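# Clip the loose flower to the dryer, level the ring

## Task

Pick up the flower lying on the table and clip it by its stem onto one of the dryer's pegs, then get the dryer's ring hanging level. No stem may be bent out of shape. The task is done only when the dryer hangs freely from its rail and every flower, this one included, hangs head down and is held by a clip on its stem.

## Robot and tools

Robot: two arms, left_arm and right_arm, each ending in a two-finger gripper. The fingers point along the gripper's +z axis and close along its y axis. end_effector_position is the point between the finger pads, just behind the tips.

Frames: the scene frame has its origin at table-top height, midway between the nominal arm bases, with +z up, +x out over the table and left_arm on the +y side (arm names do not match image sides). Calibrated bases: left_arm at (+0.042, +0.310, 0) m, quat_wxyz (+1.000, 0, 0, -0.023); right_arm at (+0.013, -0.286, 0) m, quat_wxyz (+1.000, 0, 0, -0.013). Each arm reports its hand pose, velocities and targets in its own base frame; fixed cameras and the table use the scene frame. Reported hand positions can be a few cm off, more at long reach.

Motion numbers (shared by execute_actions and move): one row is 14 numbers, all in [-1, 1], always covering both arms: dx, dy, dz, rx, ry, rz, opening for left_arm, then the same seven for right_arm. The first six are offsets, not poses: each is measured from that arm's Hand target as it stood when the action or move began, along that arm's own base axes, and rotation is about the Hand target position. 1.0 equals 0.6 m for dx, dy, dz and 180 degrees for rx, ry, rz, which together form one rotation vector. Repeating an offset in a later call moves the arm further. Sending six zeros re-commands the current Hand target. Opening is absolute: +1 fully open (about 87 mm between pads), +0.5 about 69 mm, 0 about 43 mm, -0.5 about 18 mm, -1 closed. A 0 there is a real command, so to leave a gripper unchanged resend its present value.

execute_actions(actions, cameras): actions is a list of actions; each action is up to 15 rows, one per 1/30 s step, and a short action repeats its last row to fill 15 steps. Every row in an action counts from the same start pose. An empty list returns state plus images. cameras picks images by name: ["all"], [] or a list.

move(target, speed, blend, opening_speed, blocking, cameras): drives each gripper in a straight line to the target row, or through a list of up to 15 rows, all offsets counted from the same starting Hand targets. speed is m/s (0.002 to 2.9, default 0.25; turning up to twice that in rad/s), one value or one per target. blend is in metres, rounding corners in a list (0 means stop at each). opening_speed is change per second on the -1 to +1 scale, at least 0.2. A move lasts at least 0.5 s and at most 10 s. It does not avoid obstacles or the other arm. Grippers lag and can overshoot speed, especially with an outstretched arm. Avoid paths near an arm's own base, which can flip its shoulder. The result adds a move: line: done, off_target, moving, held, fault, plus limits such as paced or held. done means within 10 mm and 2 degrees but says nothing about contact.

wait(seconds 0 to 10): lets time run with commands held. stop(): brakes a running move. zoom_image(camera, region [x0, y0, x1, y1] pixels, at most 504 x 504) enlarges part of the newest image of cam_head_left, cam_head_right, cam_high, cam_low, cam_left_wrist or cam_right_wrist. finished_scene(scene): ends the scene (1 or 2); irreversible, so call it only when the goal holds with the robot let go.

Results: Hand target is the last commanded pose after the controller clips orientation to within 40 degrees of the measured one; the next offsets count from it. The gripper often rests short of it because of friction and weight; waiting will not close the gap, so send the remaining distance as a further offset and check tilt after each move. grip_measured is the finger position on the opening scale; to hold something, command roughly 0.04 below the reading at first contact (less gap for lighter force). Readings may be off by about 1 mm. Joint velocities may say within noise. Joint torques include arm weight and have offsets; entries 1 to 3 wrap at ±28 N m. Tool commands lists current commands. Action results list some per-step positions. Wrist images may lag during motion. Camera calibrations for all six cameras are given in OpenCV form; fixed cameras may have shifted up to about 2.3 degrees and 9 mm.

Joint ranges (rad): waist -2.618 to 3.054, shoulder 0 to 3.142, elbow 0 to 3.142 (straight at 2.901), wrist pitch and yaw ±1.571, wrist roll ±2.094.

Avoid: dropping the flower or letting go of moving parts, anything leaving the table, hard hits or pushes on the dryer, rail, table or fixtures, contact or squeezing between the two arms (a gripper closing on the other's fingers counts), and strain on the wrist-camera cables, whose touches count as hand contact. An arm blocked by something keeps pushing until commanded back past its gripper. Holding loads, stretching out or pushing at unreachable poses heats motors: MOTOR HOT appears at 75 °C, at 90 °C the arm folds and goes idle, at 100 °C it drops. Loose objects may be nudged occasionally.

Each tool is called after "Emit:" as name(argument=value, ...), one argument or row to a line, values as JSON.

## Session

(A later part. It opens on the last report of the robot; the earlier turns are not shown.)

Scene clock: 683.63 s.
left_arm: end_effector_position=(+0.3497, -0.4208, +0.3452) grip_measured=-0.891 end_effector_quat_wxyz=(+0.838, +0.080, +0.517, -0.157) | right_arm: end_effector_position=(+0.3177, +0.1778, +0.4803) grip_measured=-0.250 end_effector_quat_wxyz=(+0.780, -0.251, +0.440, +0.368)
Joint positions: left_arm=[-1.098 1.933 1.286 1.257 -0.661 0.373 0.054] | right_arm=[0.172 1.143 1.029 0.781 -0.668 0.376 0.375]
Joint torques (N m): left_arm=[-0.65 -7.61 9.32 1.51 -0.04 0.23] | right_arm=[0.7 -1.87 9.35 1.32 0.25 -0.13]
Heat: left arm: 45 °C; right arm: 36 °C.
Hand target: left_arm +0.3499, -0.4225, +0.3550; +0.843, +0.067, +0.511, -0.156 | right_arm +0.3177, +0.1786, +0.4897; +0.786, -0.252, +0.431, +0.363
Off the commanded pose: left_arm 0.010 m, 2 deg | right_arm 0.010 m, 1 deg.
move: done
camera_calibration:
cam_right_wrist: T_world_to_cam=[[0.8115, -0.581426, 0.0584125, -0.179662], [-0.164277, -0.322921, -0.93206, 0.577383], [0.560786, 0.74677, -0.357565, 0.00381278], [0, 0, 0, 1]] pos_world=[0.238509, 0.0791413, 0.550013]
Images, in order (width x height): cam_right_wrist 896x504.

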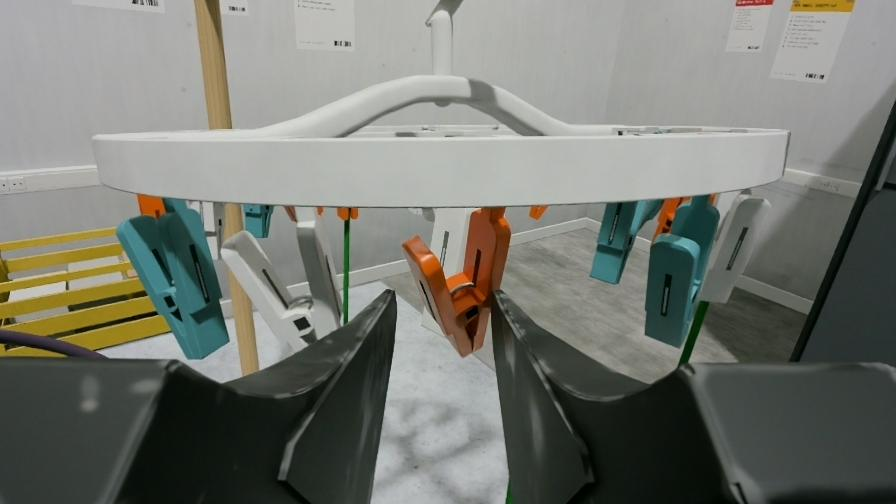

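Emit:
move(
  target=[
    [0,0,0,0,0,0,-0.95, 0,0,0,0,0,0,0.0],
    [0,0,0,0,0,0,-0.95, 0.0095,0.0040,0.0225,0,0,0,0.0],
    [0,0,0,0,0,0,-0.95, 0.0095,0.0040,0.0225,0,0,0,-0.25],
  ],
  speed=0.06,
  opening_speed=0.5,
  cameras=["cam_right_wrist"],
)

Emit:
zoom_image(
  camera="cam_right_wrist",
  region=[340, 180, 560, 460],
)

Scene clock: 688.03 s.
left_arm: end_effector_position=(+0.3497, -0.4208, +0.3452) grip_measured=-0.891 end_effector_quat_wxyz=(+0.838, +0.080, +0.517, -0.157) | right_arm: end_effector_position=(+0.3236, +0.1799, +0.4943) grip_measured=-0.249 end_effector_quat_wxyz=(+0.780, -0.251, +0.440, +0.367)
Joint positions: left_arm=[-1.098 1.933 1.286 1.257 -0.661 0.373 0.054] | right_arm=[0.178 1.174 1.103 0.737 -0.663 0.371 0.376]
Joint torques (N m): left_arm=[-0.66 -7.6 9.33 1.51 -0.04 0.22] | right_arm=[0.75 -2.13 9.21 1.31 0.24 -0.12]
Heat: left arm: 44 °C; right arm: 36 °C.
Hand target: left_arm +0.3499, -0.4225, +0.3550; +0.843, +0.067, +0.511, -0.156 | right_arm +0.3234, +0.1810, +0.5031; +0.786, -0.252, +0.431, +0.363
Off the commanded pose: left_arm 0.010 m, 2 deg | right_arm 0.009 m, 1 deg.
move: done
camera_calibration:
cam_right_wrist: T_world_to_cam=[[0.810876, -0.582215, 0.0592163, -0.18406], [-0.163535, -0.322586, -0.932306, 0.591917], [0.561905, 0.7463, -0.35679, 0.00327141], [0, 0, 0, 1]] pos_world=[0.244211, 0.0813405, 0.563915]
Images, in order (width x height): cam_right_wrist 896x504.

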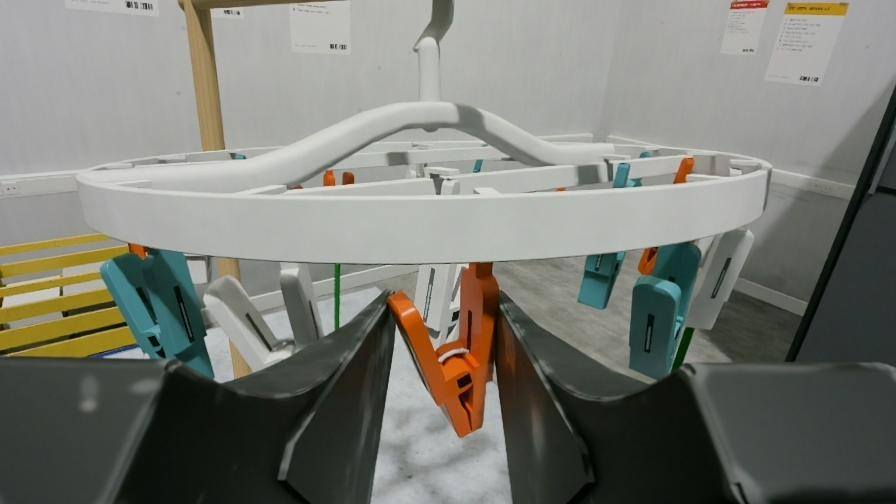

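Scaled by 1.800 from the camera's 896x504 image, which has a finer 1280x720 frame.

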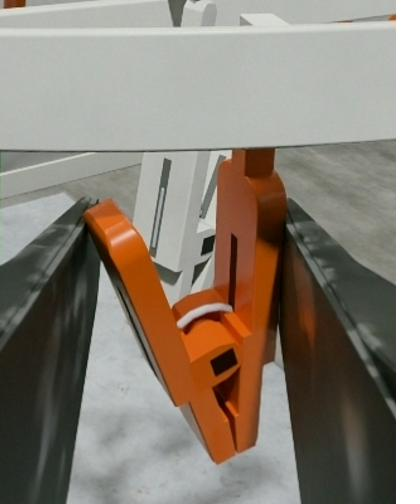

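Emit:
move(
  target=[
    [-0.0385,0.0197,0.025,0,0,0,-0.95, 0,0,0,0,0,0,-0.42],
  ],
  speed=0.06,
  opening_speed=0.3,
  cameras=["cam_right_wrist","cam_left_wrist","cam_high","cam_low"],
)

Emit:
zoom_image(
  camera="cam_right_wrist",
  region=[360, 250, 580, 504],
)

Emit:
zoom_image(
  camera="cam_left_wrist",
  region=[340, 0, 600, 350],
)

Scene clock: 693.10 s.
left_arm: end_effector_position=(+0.3345, -0.4236, +0.3495) grip_measured=-0.891 end_effector_quat_wxyz=(+0.837, +0.083, +0.519, -0.154) | right_arm: end_effector_position=(+0.3238, +0.1797, +0.4943) grip_measured=-0.362 end_effector_quat_wxyz=(+0.780, -0.251, +0.440, +0.367)
Joint positions: left_arm=[-1.135 1.912 1.277 1.254 -0.692 0.404 0.054] | right_arm=[0.178 1.174 1.103 0.736 -0.661 0.37 0.319]
Joint torques (N m): left_arm=[-0.73 -13.09 5.18 1.44 -0.02 0.23] | right_arm=[0.7 -2.09 9.25 1.32 0.23 -0.12]
Heat: left arm: 44 °C; right arm: 36 °C.
Hand target: left_arm +0.3269, -0.4108, +0.3698; +0.843, +0.067, +0.511, -0.156 | right_arm +0.3234, +0.1810, +0.5031; +0.786, -0.252, +0.431, +0.363
Off the commanded pose: left_arm 0.025 m, 2 deg | right_arm 0.009 m, 1 deg.
move: off_target (left_arm)
camera_calibration:
cam_left_wrist: T_world_to_cam=[[-0.316549, -0.947689, 0.041021, -0.307673], [-0.38112, 0.0874634, -0.920379, 0.51059], [0.868645, -0.306979, -0.388869, -0.135993], [0, 0, 0, 1]] pos_world=[0.215332, -0.377983, 0.429674]
cam_right_wrist: T_world_to_cam=[[0.809883, -0.583673, 0.0584355, -0.183459], [-0.164352, -0.321414, -0.932567, 0.592122], [0.563097, 0.745667, -0.356235, 0.00281138], [0, 0, 0, 1]] pos_world=[0.244313, 0.0811398, 0.563916]
Images, in order (width x height): cam_high 504x504, cam_low 504x504, cam_left_wrist 896x504, cam_right_wrist 896x504.

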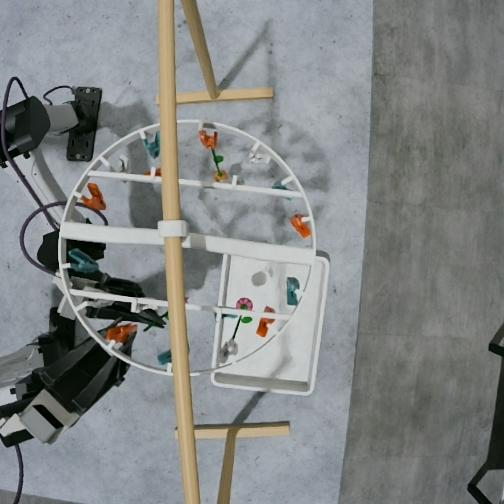

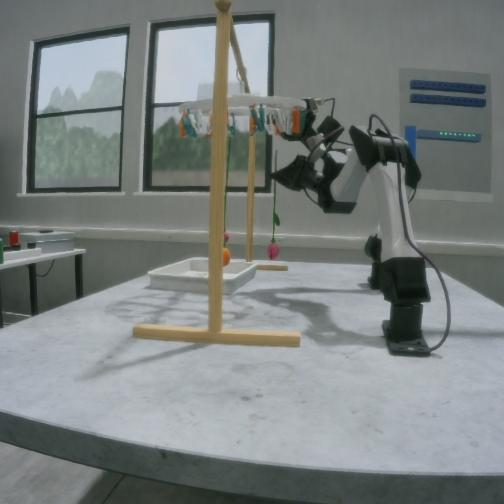

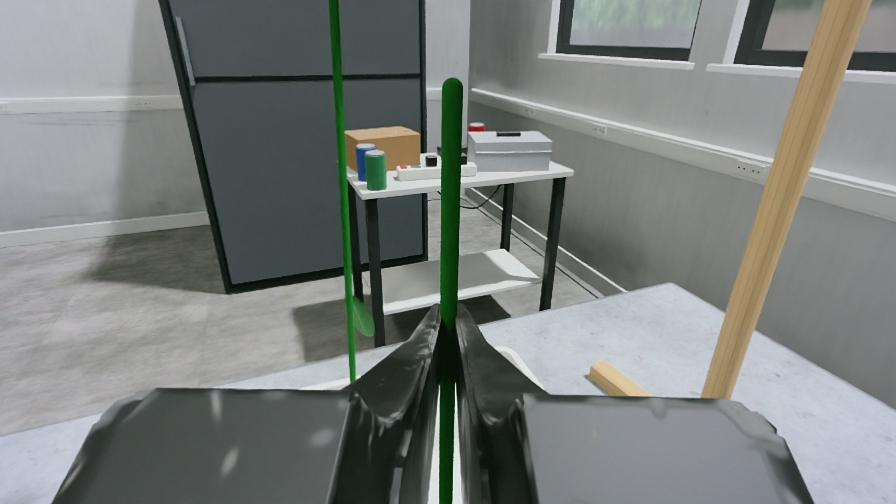

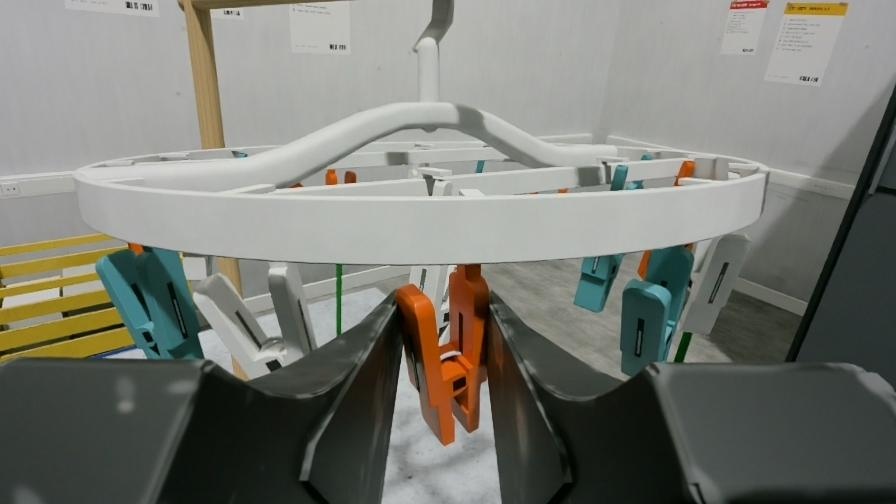

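Scaled by 1.984 from the camera's 896x504 image, which has a finer 1280x720 frame.

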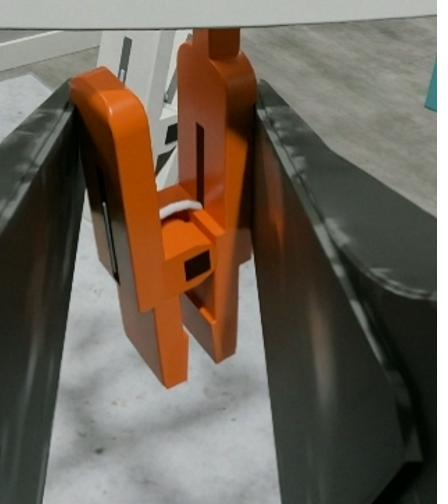

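Scaled by 1.440 from the camera's 896x504 image, which has a finer 1280x720 frame.

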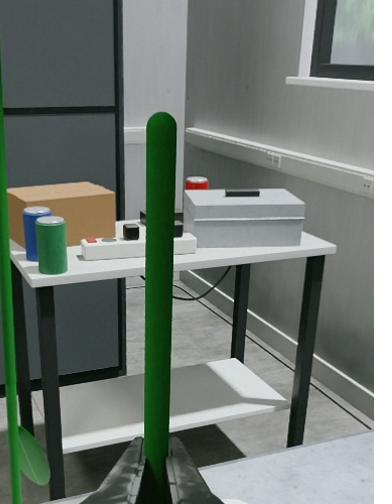

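Emit:
move(
  target=[
    [-0.0180,0.0215,0.025,0,0,0,-0.95, 0,0,0,0,0,0,-0.42],
  ],
  speed=0.05,
  cameras=["cam_right_wrist","cam_left_wrist"],
)

Emit:
zoom_image(
  camera="cam_right_wrist",
  region=[360, 250, 580, 504],
)

Emit:
zoom_image(
  camera="cam_left_wrist",
  region=[340, 0, 600, 350],
)

Scene clock: 698.17 s.
left_arm: end_effector_position=(+0.3235, -0.4092, +0.3679) grip_measured=-0.891 end_effector_quat_wxyz=(+0.838, +0.081, +0.517, -0.154) | right_arm: end_effector_position=(+0.3238, +0.1797, +0.4943) grip_measured=-0.362 end_effector_quat_wxyz=(+0.780, -0.251, +0.440, +0.367)
Joint positions: left_arm=[-1.146 1.83 1.239 1.223 -0.702 0.415 0.054] | right_arm=[0.178 1.174 1.103 0.736 -0.661 0.37 0.319]
Joint torques (N m): left_arm=[-0.85 -12.03 5.39 1.39 -0.01 0.22] | right_arm=[0.73 -2.06 9.26 1.32 0.22 -0.11]
Heat: left arm: 43 °C; right arm: 36 °C.
Hand target: left_arm +0.3161, -0.3978, +0.3849; +0.843, +0.067, +0.511, -0.156 | right_arm +0.3234, +0.1810, +0.5031; +0.786, -0.252, +0.431, +0.363
Off the commanded pose: left_arm 0.022 m, 2 deg | right_arm 0.009 m, 1 deg.
move: off_target (left_arm)
camera_calibration:
cam_left_wrist: T_world_to_cam=[[-0.314479, -0.948205, 0.0448364, -0.300555], [-0.377979, 0.0817527, -0.922198, 0.519472], [0.870767, -0.306959, -0.384111, -0.117357], [0, 0, 0, 1]] pos_world=[0.204021, -0.36348, 0.447454]
cam_right_wrist: T_world_to_cam=[[0.809883, -0.583673, 0.0584355, -0.183459], [-0.164352, -0.321414, -0.932567, 0.592122], [0.563097, 0.745667, -0.356235, 0.00281138], [0, 0, 0, 1]] pos_world=[0.244313, 0.0811398, 0.563916]
Images, in order (width x height): cam_left_wrist 896x504, cam_right_wrist 896x504.

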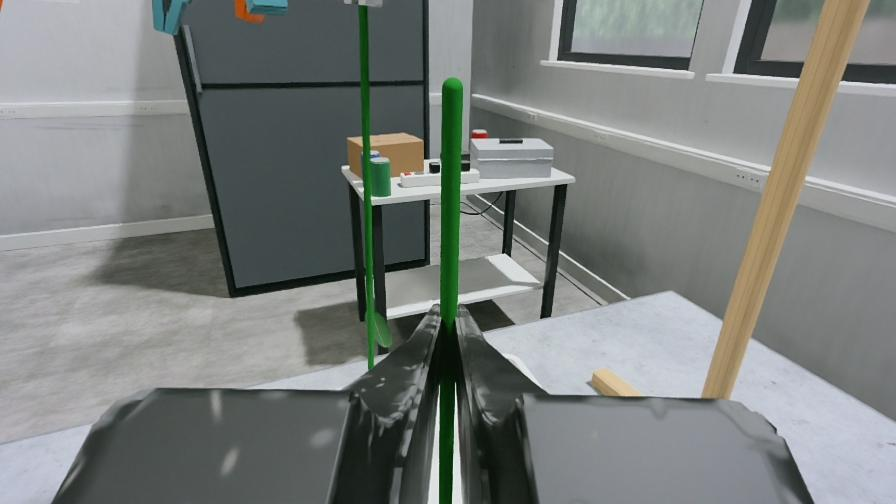

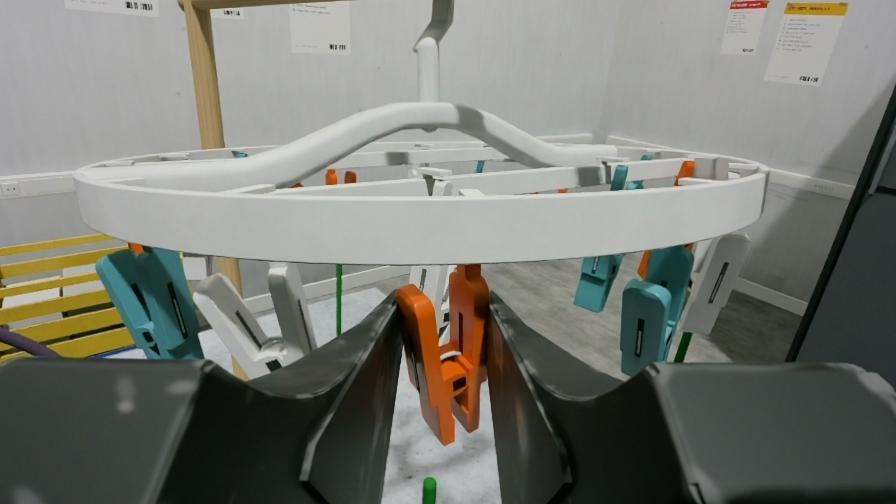

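Scaled by 1.984 from the camera's 896x504 image, which has a finer 1280x720 frame.

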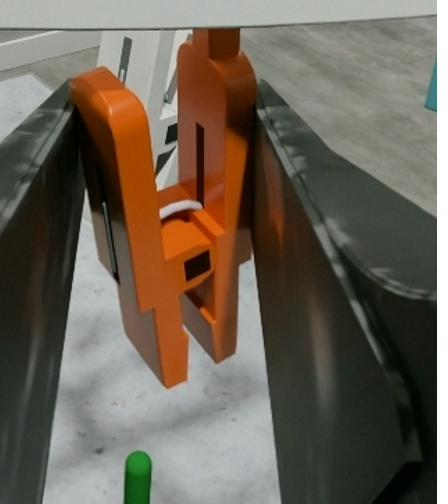

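Scaled by 1.440 from the camera's 896x504 image, which has a finer 1280x720 frame.

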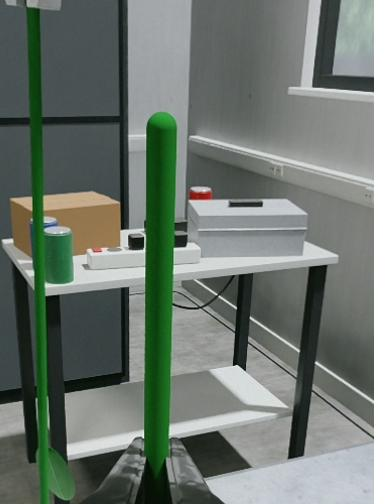

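Emit:
zoom_image(
  camera="cam_right_wrist",
  region=[400, 330, 520, 504],
)

Emit:
zoom_image(
  camera="cam_high",
  region=[60, 240, 220, 400],
)

Scaled by 2.897 from the camera's 896x504 image, which has a finer 1280x720 frame.

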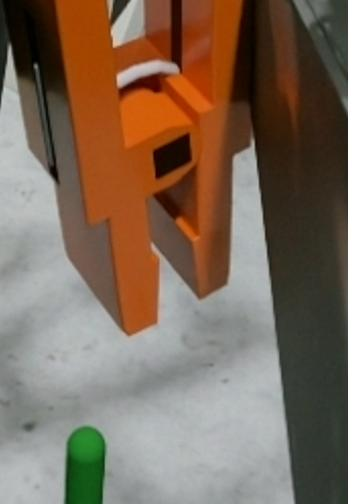

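This scene's latest camera images include none from cam_high. They are from: cam_left_wrist, cam_right_wrist. cam_high's image comes with the result of a call that names it in "cameras".

Emit:
move(
  target=[
    [0.0373,-0.0345,0.005,-0.0103,-0.0317,0,-0.95, 0,0,0,0,0,0,-0.42],
  ],
  speed=0.05,
  cameras=["cam_right_wrist","cam_left_wrist"],
)

Emit:
zoom_image(
  camera="cam_right_wrist",
  region=[400, 330, 520, 504],
)

Emit:
zoom_image(
  camera="cam_left_wrist",
  region=[340, 0, 600, 350],
)

Scene clock: 717.07 s.
left_arm: end_effector_position=(+0.3358, -0.4193, +0.3724) grip_measured=-0.891 end_effector_quat_wxyz=(+0.858, +0.073, +0.484, -0.156) | right_arm: end_effector_position=(+0.3238, +0.1797, +0.4943) grip_measured=-0.362 end_effector_quat_wxyz=(+0.780, -0.251, +0.440, +0.367)
Joint positions: left_arm=[-1.124 1.925 1.308 1.332 -0.655 0.455 0.054] | right_arm=[0.178 1.174 1.103 0.736 -0.661 0.37 0.319]
Joint torques (N m): left_arm=[0.76 -7.53 9.25 1.57 0.36 0.23] | right_arm=[0.62 -2.06 9.28 1.32 0.23 -0.11]
Heat: left arm: 48 °C; right arm: 36 °C.
Hand target: left_arm +0.3385, -0.4186, +0.3879; +0.868, +0.061, +0.466, -0.161 | right_arm +0.3234, +0.1810, +0.5031; +0.786, -0.252, +0.431, +0.363
Off the commanded pose: left_arm 0.016 m, 3 deg | right_arm 0.009 m, 1 deg.
move: off_target (left_arm)
camera_calibration:
cam_left_wrist: T_world_to_cam=[[-0.312727, -0.948559, 0.0493794, -0.308858], [-0.31009, 0.0528176, -0.949239, 0.504159], [0.897801, -0.312165, -0.310656, -0.16803], [0, 0, 0, 1]] pos_world=[0.210604, -0.372051, 0.441619]
cam_right_wrist: T_world_to_cam=[[0.809883, -0.583673, 0.0584355, -0.183459], [-0.164352, -0.321414, -0.932567, 0.592122], [0.563097, 0.745667, -0.356235, 0.00281138], [0, 0, 0, 1]] pos_world=[0.244313, 0.0811398, 0.563916]
Images, in order (width x height): cam_left_wrist 896x504, cam_right_wrist 896x504.

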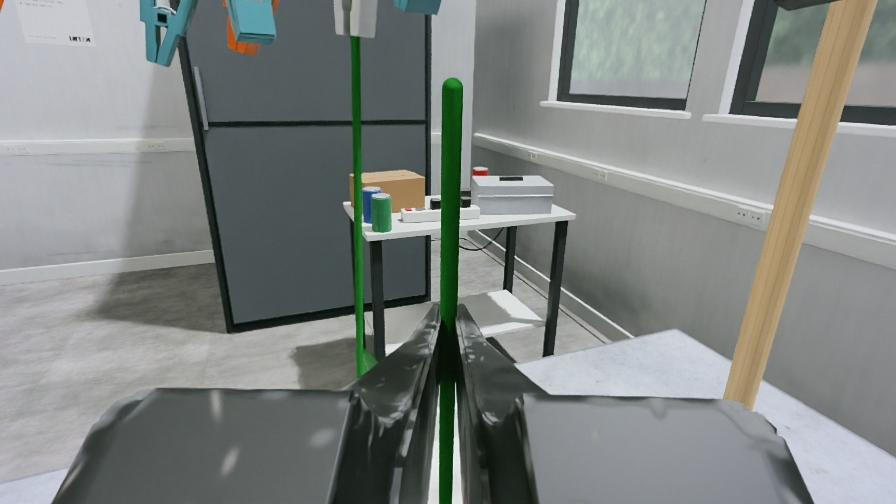

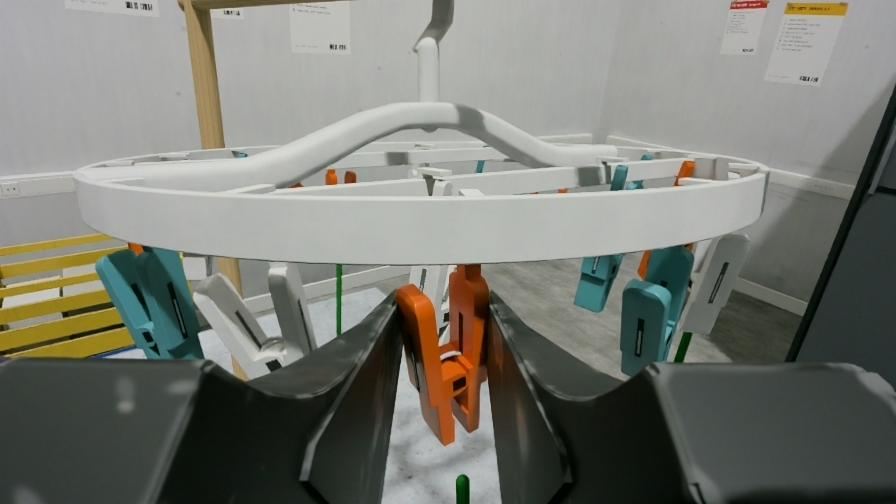

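Scaled by 2.897 from the camera's 896x504 image, which has a finer 1280x720 frame.

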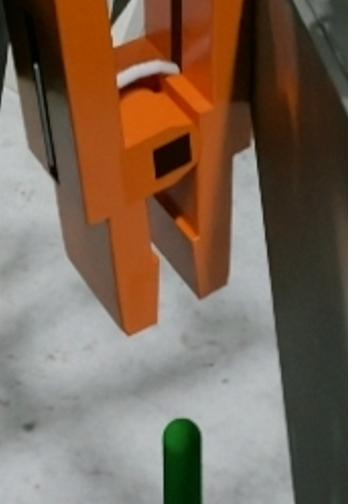

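Scaled by 1.440 from the camera's 896x504 image, which has a finer 1280x720 frame.

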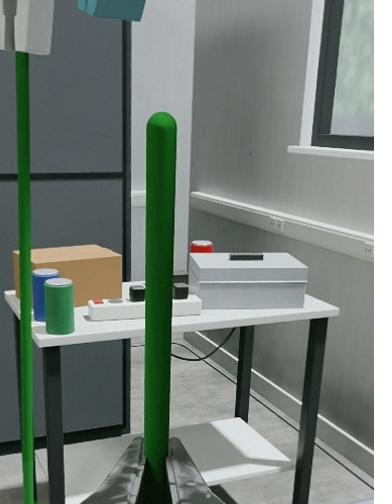

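Emit:
move(
  target=[
    [-0.0015,0.0015,0.020,0,0,0,-0.95, 0,0,0,0,0,0,-0.42],
  ],
  speed=0.05,
  cameras=["cam_right_wrist","cam_left_wrist"],
)

Emit:
zoom_image(
  camera="cam_right_wrist",
  region=[400, 330, 520, 504],
)

Emit:
zoom_image(
  camera="cam_left_wrist",
  region=[340, 0, 600, 350],
)

Scene clock: 721.70 s.
left_arm: end_effector_position=(+0.3363, -0.4204, +0.3796) grip_measured=-0.891 end_effector_quat_wxyz=(+0.859, +0.070, +0.482, -0.158) | right_arm: end_effector_position=(+0.3238, +0.1797, +0.4943) grip_measured=-0.362 end_effector_quat_wxyz=(+0.780, -0.251, +0.440, +0.367)
Joint positions: left_arm=[-1.124 1.925 1.332 1.317 -0.654 0.457 0.054] | right_arm=[0.178 1.174 1.103 0.736 -0.661 0.37 0.319]
Joint torques (N m): left_arm=[0.64 -9.26 9.26 1.27 0.36 0.23] | right_arm=[0.72 -2.06 9.25 1.31 0.23 -0.12]
Heat: left arm: 48 °C; right arm: 36 °C.
Hand target: left_arm +0.3376, -0.4177, +0.3999; +0.868, +0.061, +0.466, -0.161 | right_arm +0.3234, +0.1810, +0.5031; +0.786, -0.252, +0.431, +0.363
Off the commanded pose: left_arm 0.021 m, 2 deg | right_arm 0.009 m, 1 deg.
move: off_target (left_arm)
camera_calibration:
cam_left_wrist: T_world_to_cam=[[-0.312459, -0.948383, 0.0542202, -0.311923], [-0.305859, 0.0464031, -0.950945, 0.507693], [0.899344, -0.313715, -0.30457, -0.1701], [0, 0, 0, 1]] pos_world=[0.210797, -0.372744, 0.447893]
cam_right_wrist: T_world_to_cam=[[0.809883, -0.583673, 0.0584355, -0.183459], [-0.164352, -0.321414, -0.932567, 0.592122], [0.563097, 0.745667, -0.356235, 0.00281138], [0, 0, 0, 1]] pos_world=[0.244313, 0.0811398, 0.563916]
Images, in order (width x height): cam_left_wrist 896x504, cam_right_wrist 896x504.

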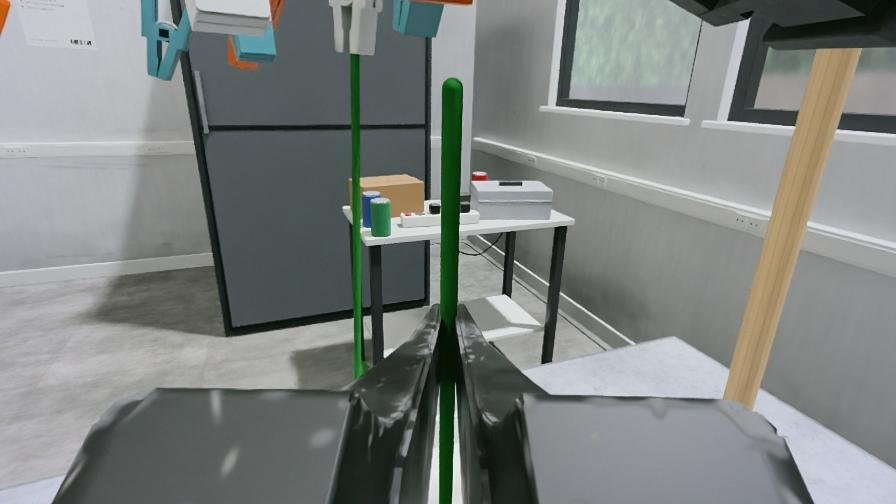

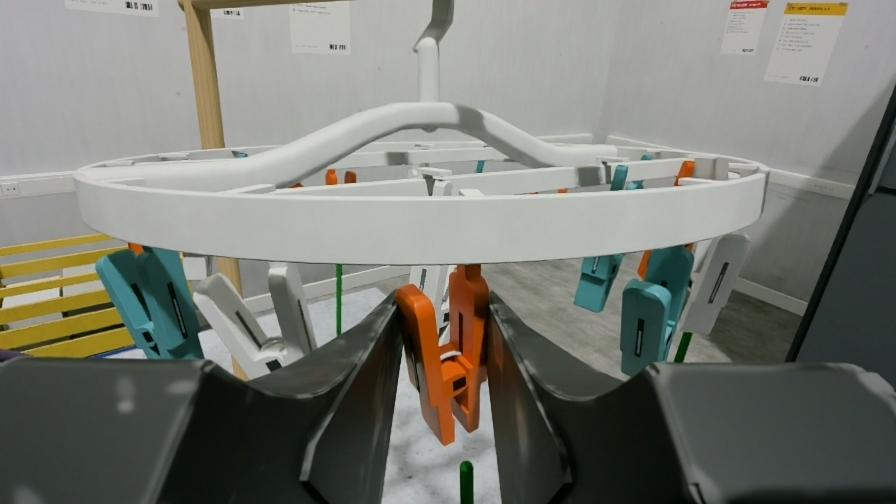

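Scaled by 2.897 from the camera's 896x504 image, which has a finer 1280x720 frame.

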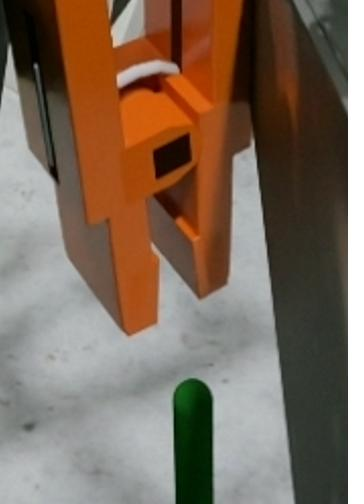

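Scaled by 1.440 from the camera's 896x504 image, which has a finer 1280x720 frame.

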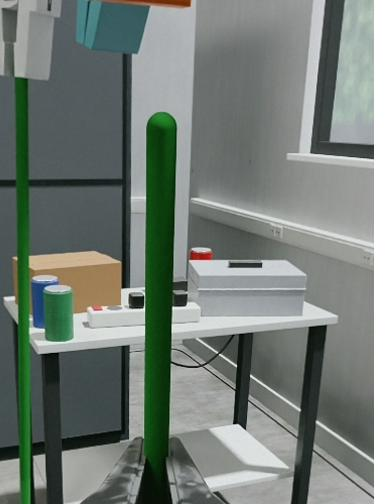

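Emit:
move(
  target=[
    [0,0,0.010,-0.0043,-0.0132,0,-0.95, 0,0,0,0,0,0,-0.42],
  ],
  speed=0.05,
  cameras=["cam_right_wrist","cam_left_wrist"],
)

Emit:
zoom_image(
  camera="cam_right_wrist",
  region=[400, 330, 520, 504],
)

Emit:
zoom_image(
  camera="cam_left_wrist",
  region=[380, 0, 520, 180],
)

Scene clock: 726.90 s.
left_arm: end_effector_position=(+0.3349, -0.4191, +0.3910) grip_measured=-0.891 end_effector_quat_wxyz=(+0.868, +0.070, +0.465, -0.160) | right_arm: end_effector_position=(+0.3238, +0.1797, +0.4943) grip_measured=-0.362 end_effector_quat_wxyz=(+0.780, -0.251, +0.440, +0.367)
Joint positions: left_arm=[-1.12 1.925 1.345 1.341 -0.63 0.479 0.054] | right_arm=[0.178 1.174 1.103 0.736 -0.661 0.37 0.319]
Joint torques (N m): left_arm=[0.84 -7.46 9.28 1.5 0.36 0.24] | right_arm=[0.69 -2.04 9.26 1.31 0.23 -0.12]
Heat: left arm: 48 °C; right arm: 36 °C.
Hand target: left_arm +0.3376, -0.4176, +0.4059; +0.878, +0.059, +0.446, -0.163 | right_arm +0.3234, +0.1810, +0.5031; +0.786, -0.252, +0.431, +0.363
Off the commanded pose: left_arm 0.015 m, 3 deg | right_arm 0.009 m, 1 deg.
move: off_target (left_arm)
camera_calibration:
cam_left_wrist: T_world_to_cam=[[-0.317012, -0.947059, 0.0508129, -0.308354], [-0.27074, 0.0390184, -0.961862, 0.507476], [0.908957, -0.318679, -0.268776, -0.184185], [0, 0, 0, 1]] pos_world=[0.207058, -0.370527, 0.454285]
cam_right_wrist: T_world_to_cam=[[0.809883, -0.583673, 0.0584355, -0.183459], [-0.164352, -0.321414, -0.932567, 0.592122], [0.563097, 0.745667, -0.356235, 0.00281138], [0, 0, 0, 1]] pos_world=[0.244313, 0.0811398, 0.563916]
Images, in order (width x height): cam_left_wrist 896x504, cam_right_wrist 896x504.

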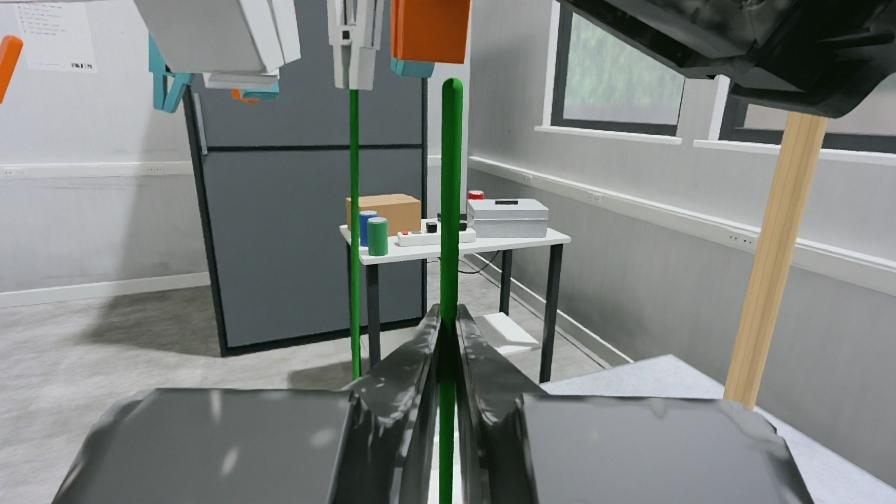

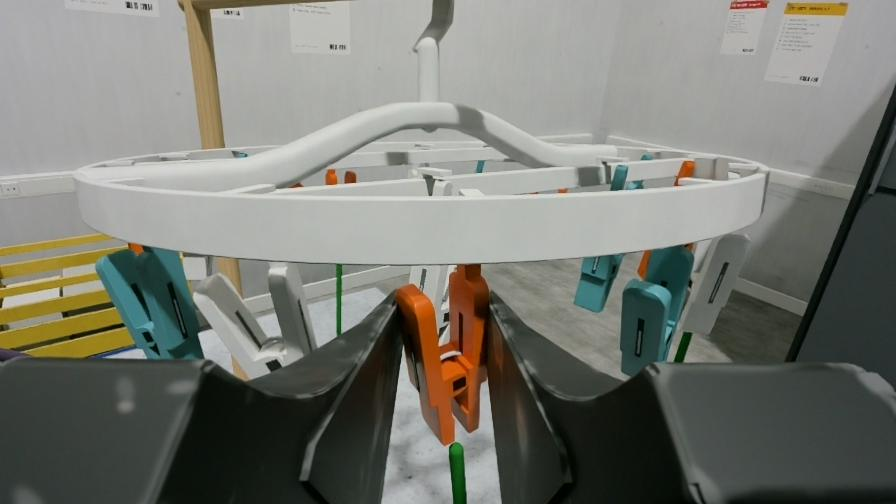

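Scaled by 2.897 from the camera's 896x504 image, which has a finer 1280x720 frame.

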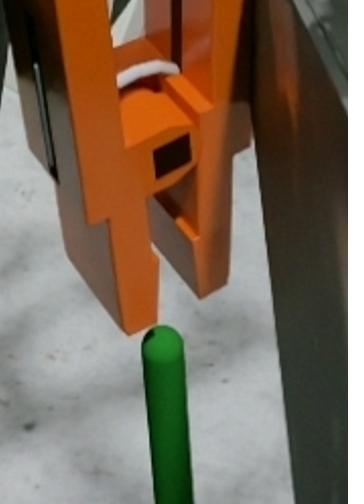

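Scaled by 2.800 from the camera's 896x504 image, which has a finer 1280x720 frame.

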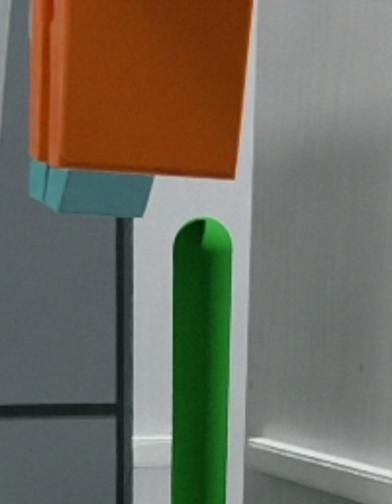

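Emit:
move(
  target=[
    [0.0035,0.0060,0.003,0,0,0,-0.95, 0,0,0,0,0,0,-0.42],
  ],
  speed=0.05,
  cameras=["cam_right_wrist","cam_left_wrist"],
)

Emit:
zoom_image(
  camera="cam_right_wrist",
  region=[400, 330, 520, 504],
)

Emit:
zoom_image(
  camera="cam_left_wrist",
  region=[380, 0, 520, 180],
)

Scene clock: 732.20 s.
left_arm: end_effector_position=(+0.3384, -0.4166, +0.3916) grip_measured=-0.891 end_effector_quat_wxyz=(+0.869, +0.070, +0.464, -0.157) | right_arm: end_effector_position=(+0.3238, +0.1797, +0.4943) grip_measured=-0.362 end_effector_quat_wxyz=(+0.780, -0.251, +0.440, +0.367)
Joint positions: left_arm=[-1.111 1.925 1.345 1.342 -0.624 0.479 0.054] | right_arm=[0.178 1.174 1.103 0.736 -0.661 0.37 0.319]
Joint torques (N m): left_arm=[0.79 -8.44 8.68 1.41 0.37 0.15] | right_arm=[0.69 -2.04 9.24 1.31 0.23 -0.14]
Heat: left arm: 48 °C; right arm: 36 °C.
Hand target: left_arm +0.3397, -0.4140, +0.4077; +0.878, +0.059, +0.446, -0.163 | right_arm +0.3234, +0.1810, +0.5031; +0.786, -0.252, +0.431, +0.363
Off the commanded pose: left_arm 0.016 m, 3 deg | right_arm 0.009 m, 1 deg.
move: off_target (left_arm)
camera_calibration:
cam_left_wrist: T_world_to_cam=[[-0.312188, -0.948815, 0.0478331, -0.306219], [-0.267045, 0.0393234, -0.962881, 0.508112], [0.911716, -0.313374, -0.265653, -0.186408], [0, 0, 0, 1]] pos_world=[0.210041, -0.368942, 0.45438]
cam_right_wrist: T_world_to_cam=[[0.809883, -0.583673, 0.0584355, -0.183459], [-0.164352, -0.321414, -0.932567, 0.592122], [0.563097, 0.745667, -0.356235, 0.00281138], [0, 0, 0, 1]] pos_world=[0.244313, 0.0811398, 0.563916]
Images, in order (width x height): cam_left_wrist 896x504, cam_right_wrist 896x504.

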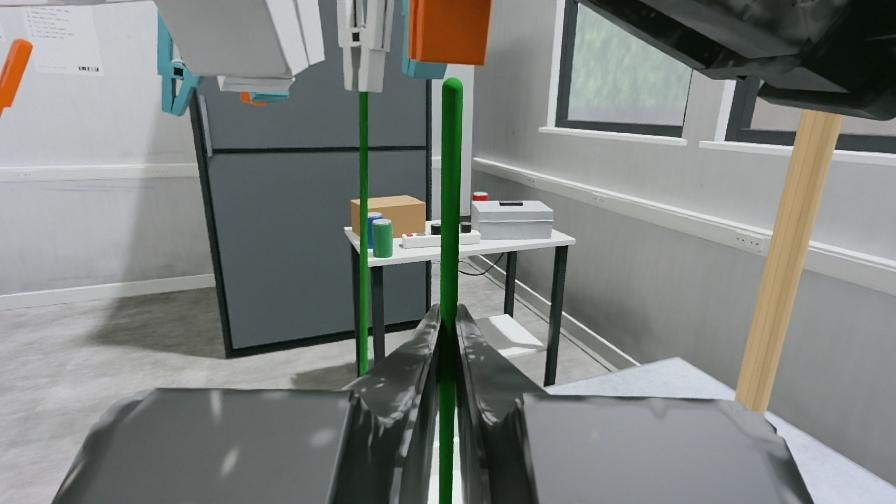

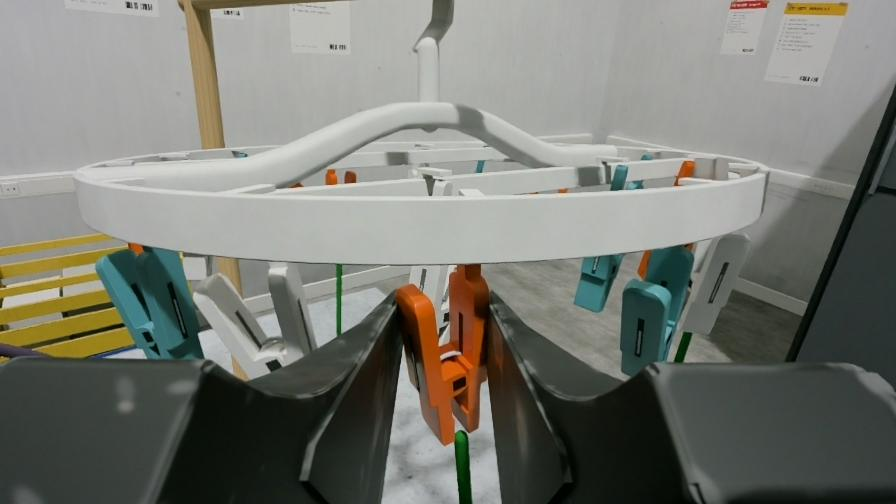

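Scaled by 2.897 from the camera's 896x504 image, which has a finer 1280x720 frame.

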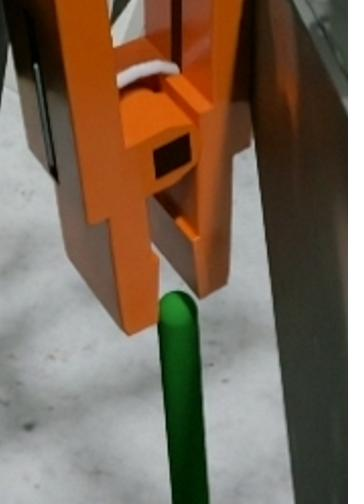

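Scaled by 2.800 from the camera's 896x504 image, which has a finer 1280x720 frame.

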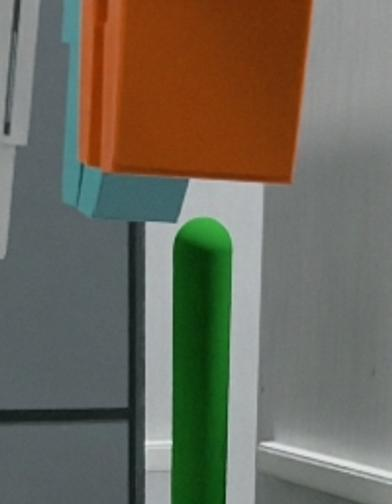

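Emit:
move(
  target=[
    [0,0,0.0158,-0.0031,-0.0095,0,-0.95, 0,0,0,0,0,0,-0.42],
  ],
  speed=0.03,
  cameras=["cam_right_wrist","cam_left_wrist"],
)

Emit:
zoom_image(
  camera="cam_right_wrist",
  region=[400, 330, 520, 504],
)

Emit:
zoom_image(
  camera="cam_left_wrist",
  region=[380, 0, 520, 180],
)

Scene clock: 739.33 s.
left_arm: end_effector_position=(+0.3375, -0.4165, +0.4009) grip_measured=-0.891 end_effector_quat_wxyz=(+0.874, +0.069, +0.452, -0.161) | right_arm: end_effector_position=(+0.3239, +0.1797, +0.4943) grip_measured=-0.362 end_effector_quat_wxyz=(+0.780, -0.251, +0.440, +0.367)
Joint positions: left_arm=[-1.107 1.925 1.36 1.35 -0.605 0.486 0.054] | right_arm=[0.178 1.174 1.103 0.736 -0.661 0.37 0.319]
Joint torques (N m): left_arm=[0.83 -7.72 9.26 1.46 0.37 0.23] | right_arm=[0.72 -2.07 9.29 1.32 0.23 -0.11]
Heat: left arm: 48 °C; right arm: 36 °C.
Hand target: left_arm +0.3397, -0.4141, +0.4170; +0.885, +0.057, +0.433, -0.164 | right_arm +0.3234, +0.1810, +0.5031; +0.787, -0.252, +0.431, +0.363
Off the commanded pose: left_arm 0.017 m, 3 deg | right_arm 0.009 m, 1 deg.
move: off_target (left_arm)
camera_calibration:
cam_left_wrist: T_world_to_cam=[[-0.319638, -0.946219, 0.0500022, -0.304044], [-0.243591, 0.0310601, -0.969381, 0.508213], [0.915694, -0.322031, -0.240418, -0.198229], [0, 0, 0, 1]] pos_world=[0.208129, -0.367314, 0.460197]
cam_right_wrist: T_world_to_cam=[[0.809764, -0.583808, 0.058741, -0.183591], [-0.164193, -0.321571, -0.932541, 0.592081], [0.563315, 0.745493, -0.356254, 0.00278313], [0, 0, 0, 1]] pos_world=[0.244314, 0.0811394, 0.563916]
Images, in order (width x height): cam_left_wrist 896x504, cam_right_wrist 896x504.

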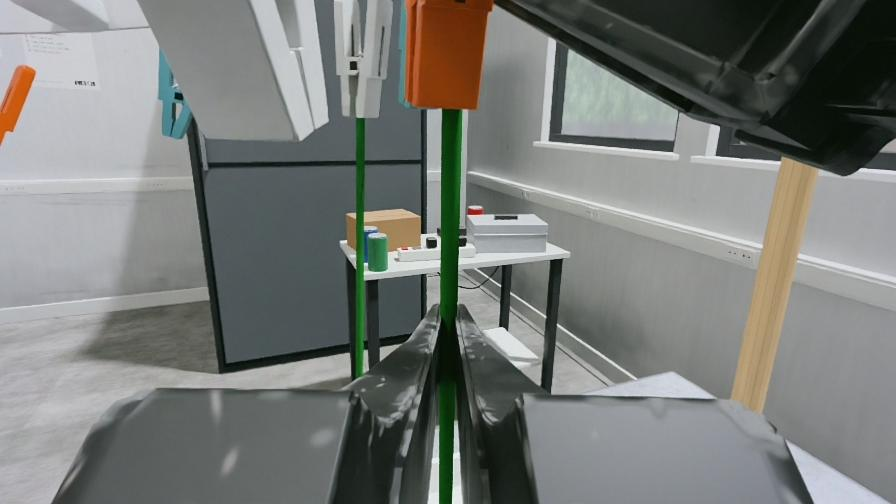

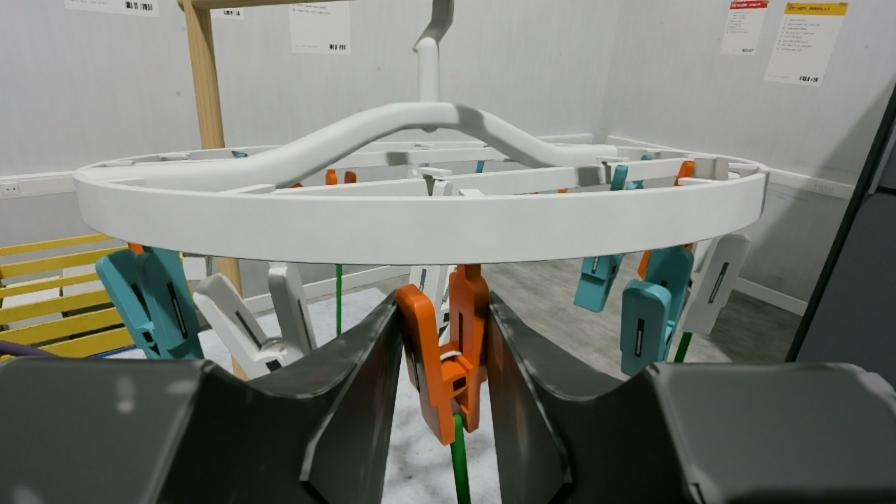

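Scaled by 2.897 from the camera's 896x504 image, which has a finer 1280x720 frame.

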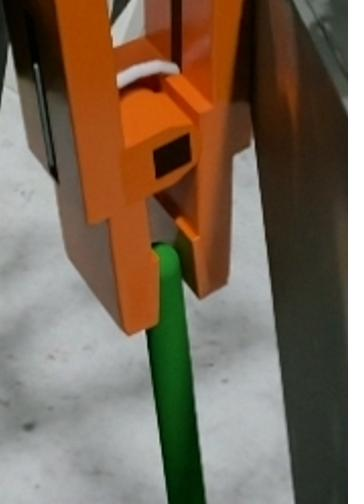

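Scaled by 2.800 from the camera's 896x504 image, which has a finer 1280x720 frame.

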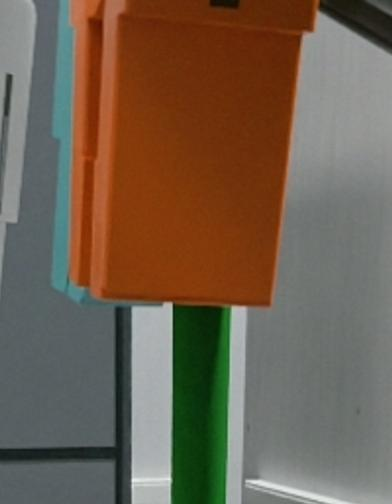

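Emit:
move(
  target=[
    [0,0,0.0065,-0.0012,-0.0037,0,-0.95, 0,0,0,0,0,0,-0.42],
    [0,0,0.0065,-0.0012,-0.0037,0,-0.95, 0,0,0,0,0,0,-0.1],
  ],
  speed=0.03,
  opening_speed=0.3,
  cameras=["cam_right_wrist","cam_left_wrist"],
)

Emit:
zoom_image(
  camera="cam_right_wrist",
  region=[360, 250, 560, 504],
)

Emit:
zoom_image(
  camera="cam_left_wrist",
  region=[360, 0, 540, 200],
)

Scene clock: 743.43 s.
left_arm: end_effector_position=(+0.3367, -0.4167, +0.4047) grip_measured=-0.891 end_effector_quat_wxyz=(+0.877, +0.070, +0.447, -0.162) | right_arm: end_effector_position=(+0.3236, +0.1796, +0.4953) grip_measured=-0.100 end_effector_quat_wxyz=(+0.781, -0.251, +0.439, +0.366)
Joint positions: left_arm=[-1.107 1.925 1.366 1.353 -0.597 0.492 0.054] | right_arm=[0.178 1.174 1.105 0.736 -0.661 0.37 0.45]
Joint torques (N m): left_arm=[0.98 -7.46 9.57 1.47 0.37 0.23] | right_arm=[0.7 -2.07 9.09 1.31 0.23 -0.13]
Heat: left arm: 48 °C; right arm: 36 °C.
Hand target: left_arm +0.3397, -0.4140, +0.4211; +0.887, +0.056, +0.427, -0.164 | right_arm +0.3234, +0.1810, +0.5032; +0.787, -0.252, +0.431, +0.363
Off the commanded pose: left_arm 0.017 m, 3 deg | right_arm 0.008 m, 1 deg.
move: off_target (left_arm)
camera_calibration:
cam_left_wrist: T_world_to_cam=[[-0.322144, -0.945487, 0.0477253, -0.302667], [-0.232933, 0.0302995, -0.972021, 0.508806], [0.917587, -0.324247, -0.229996, -0.202386], [0, 0, 0, 1]] pos_world=[0.206722, -0.367207, 0.462467]
cam_right_wrist: T_world_to_cam=[[0.80946, -0.584112, 0.0598915, -0.18392], [-0.162586, -0.320978, -0.933027, 0.592473], [0.564216, 0.745511, -0.354788, 0.00228246], [0, 0, 0, 1]] pos_world=[0.243916, 0.0810397, 0.564618]
Images, in order (width x height): cam_left_wrist 896x504, cam_right_wrist 896x504.

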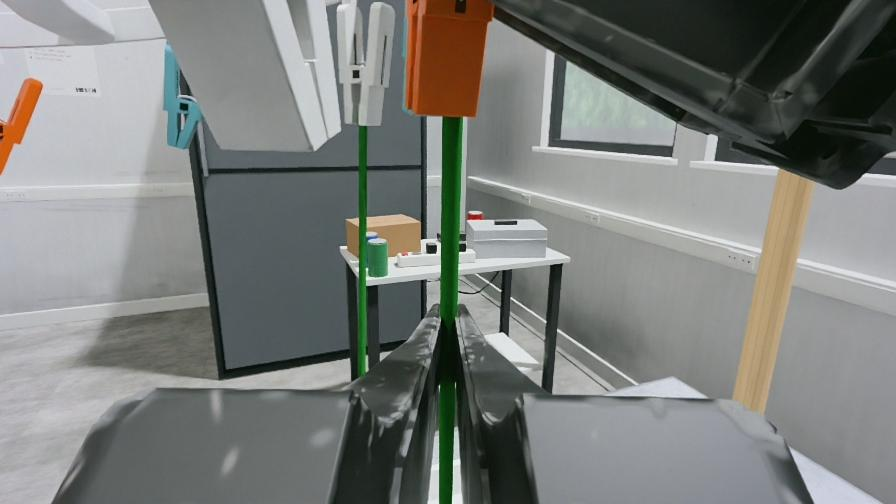

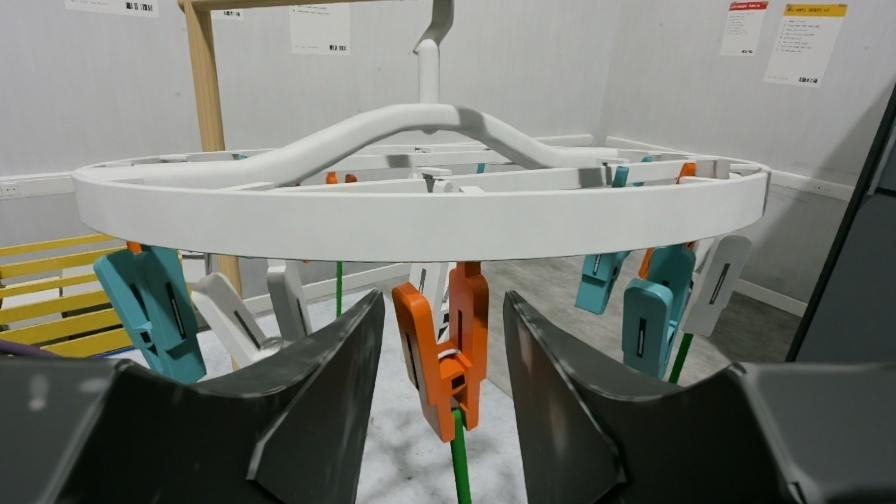

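Scaled by 1.984 from the camera's 896x504 image, which has a finer 1280x720 frame.

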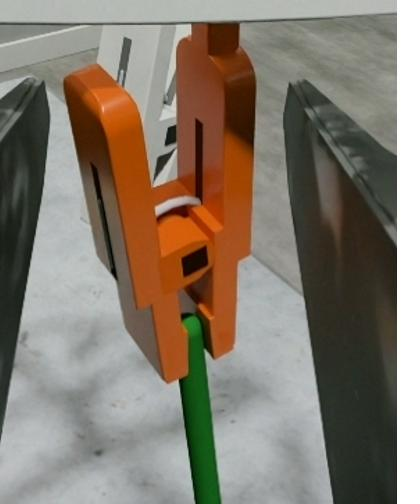

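Scaled by 2.520 from the camera's 896x504 image, which has a finer 1280x720 frame.

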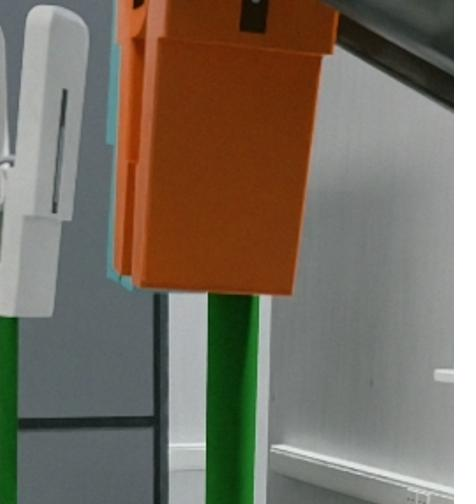

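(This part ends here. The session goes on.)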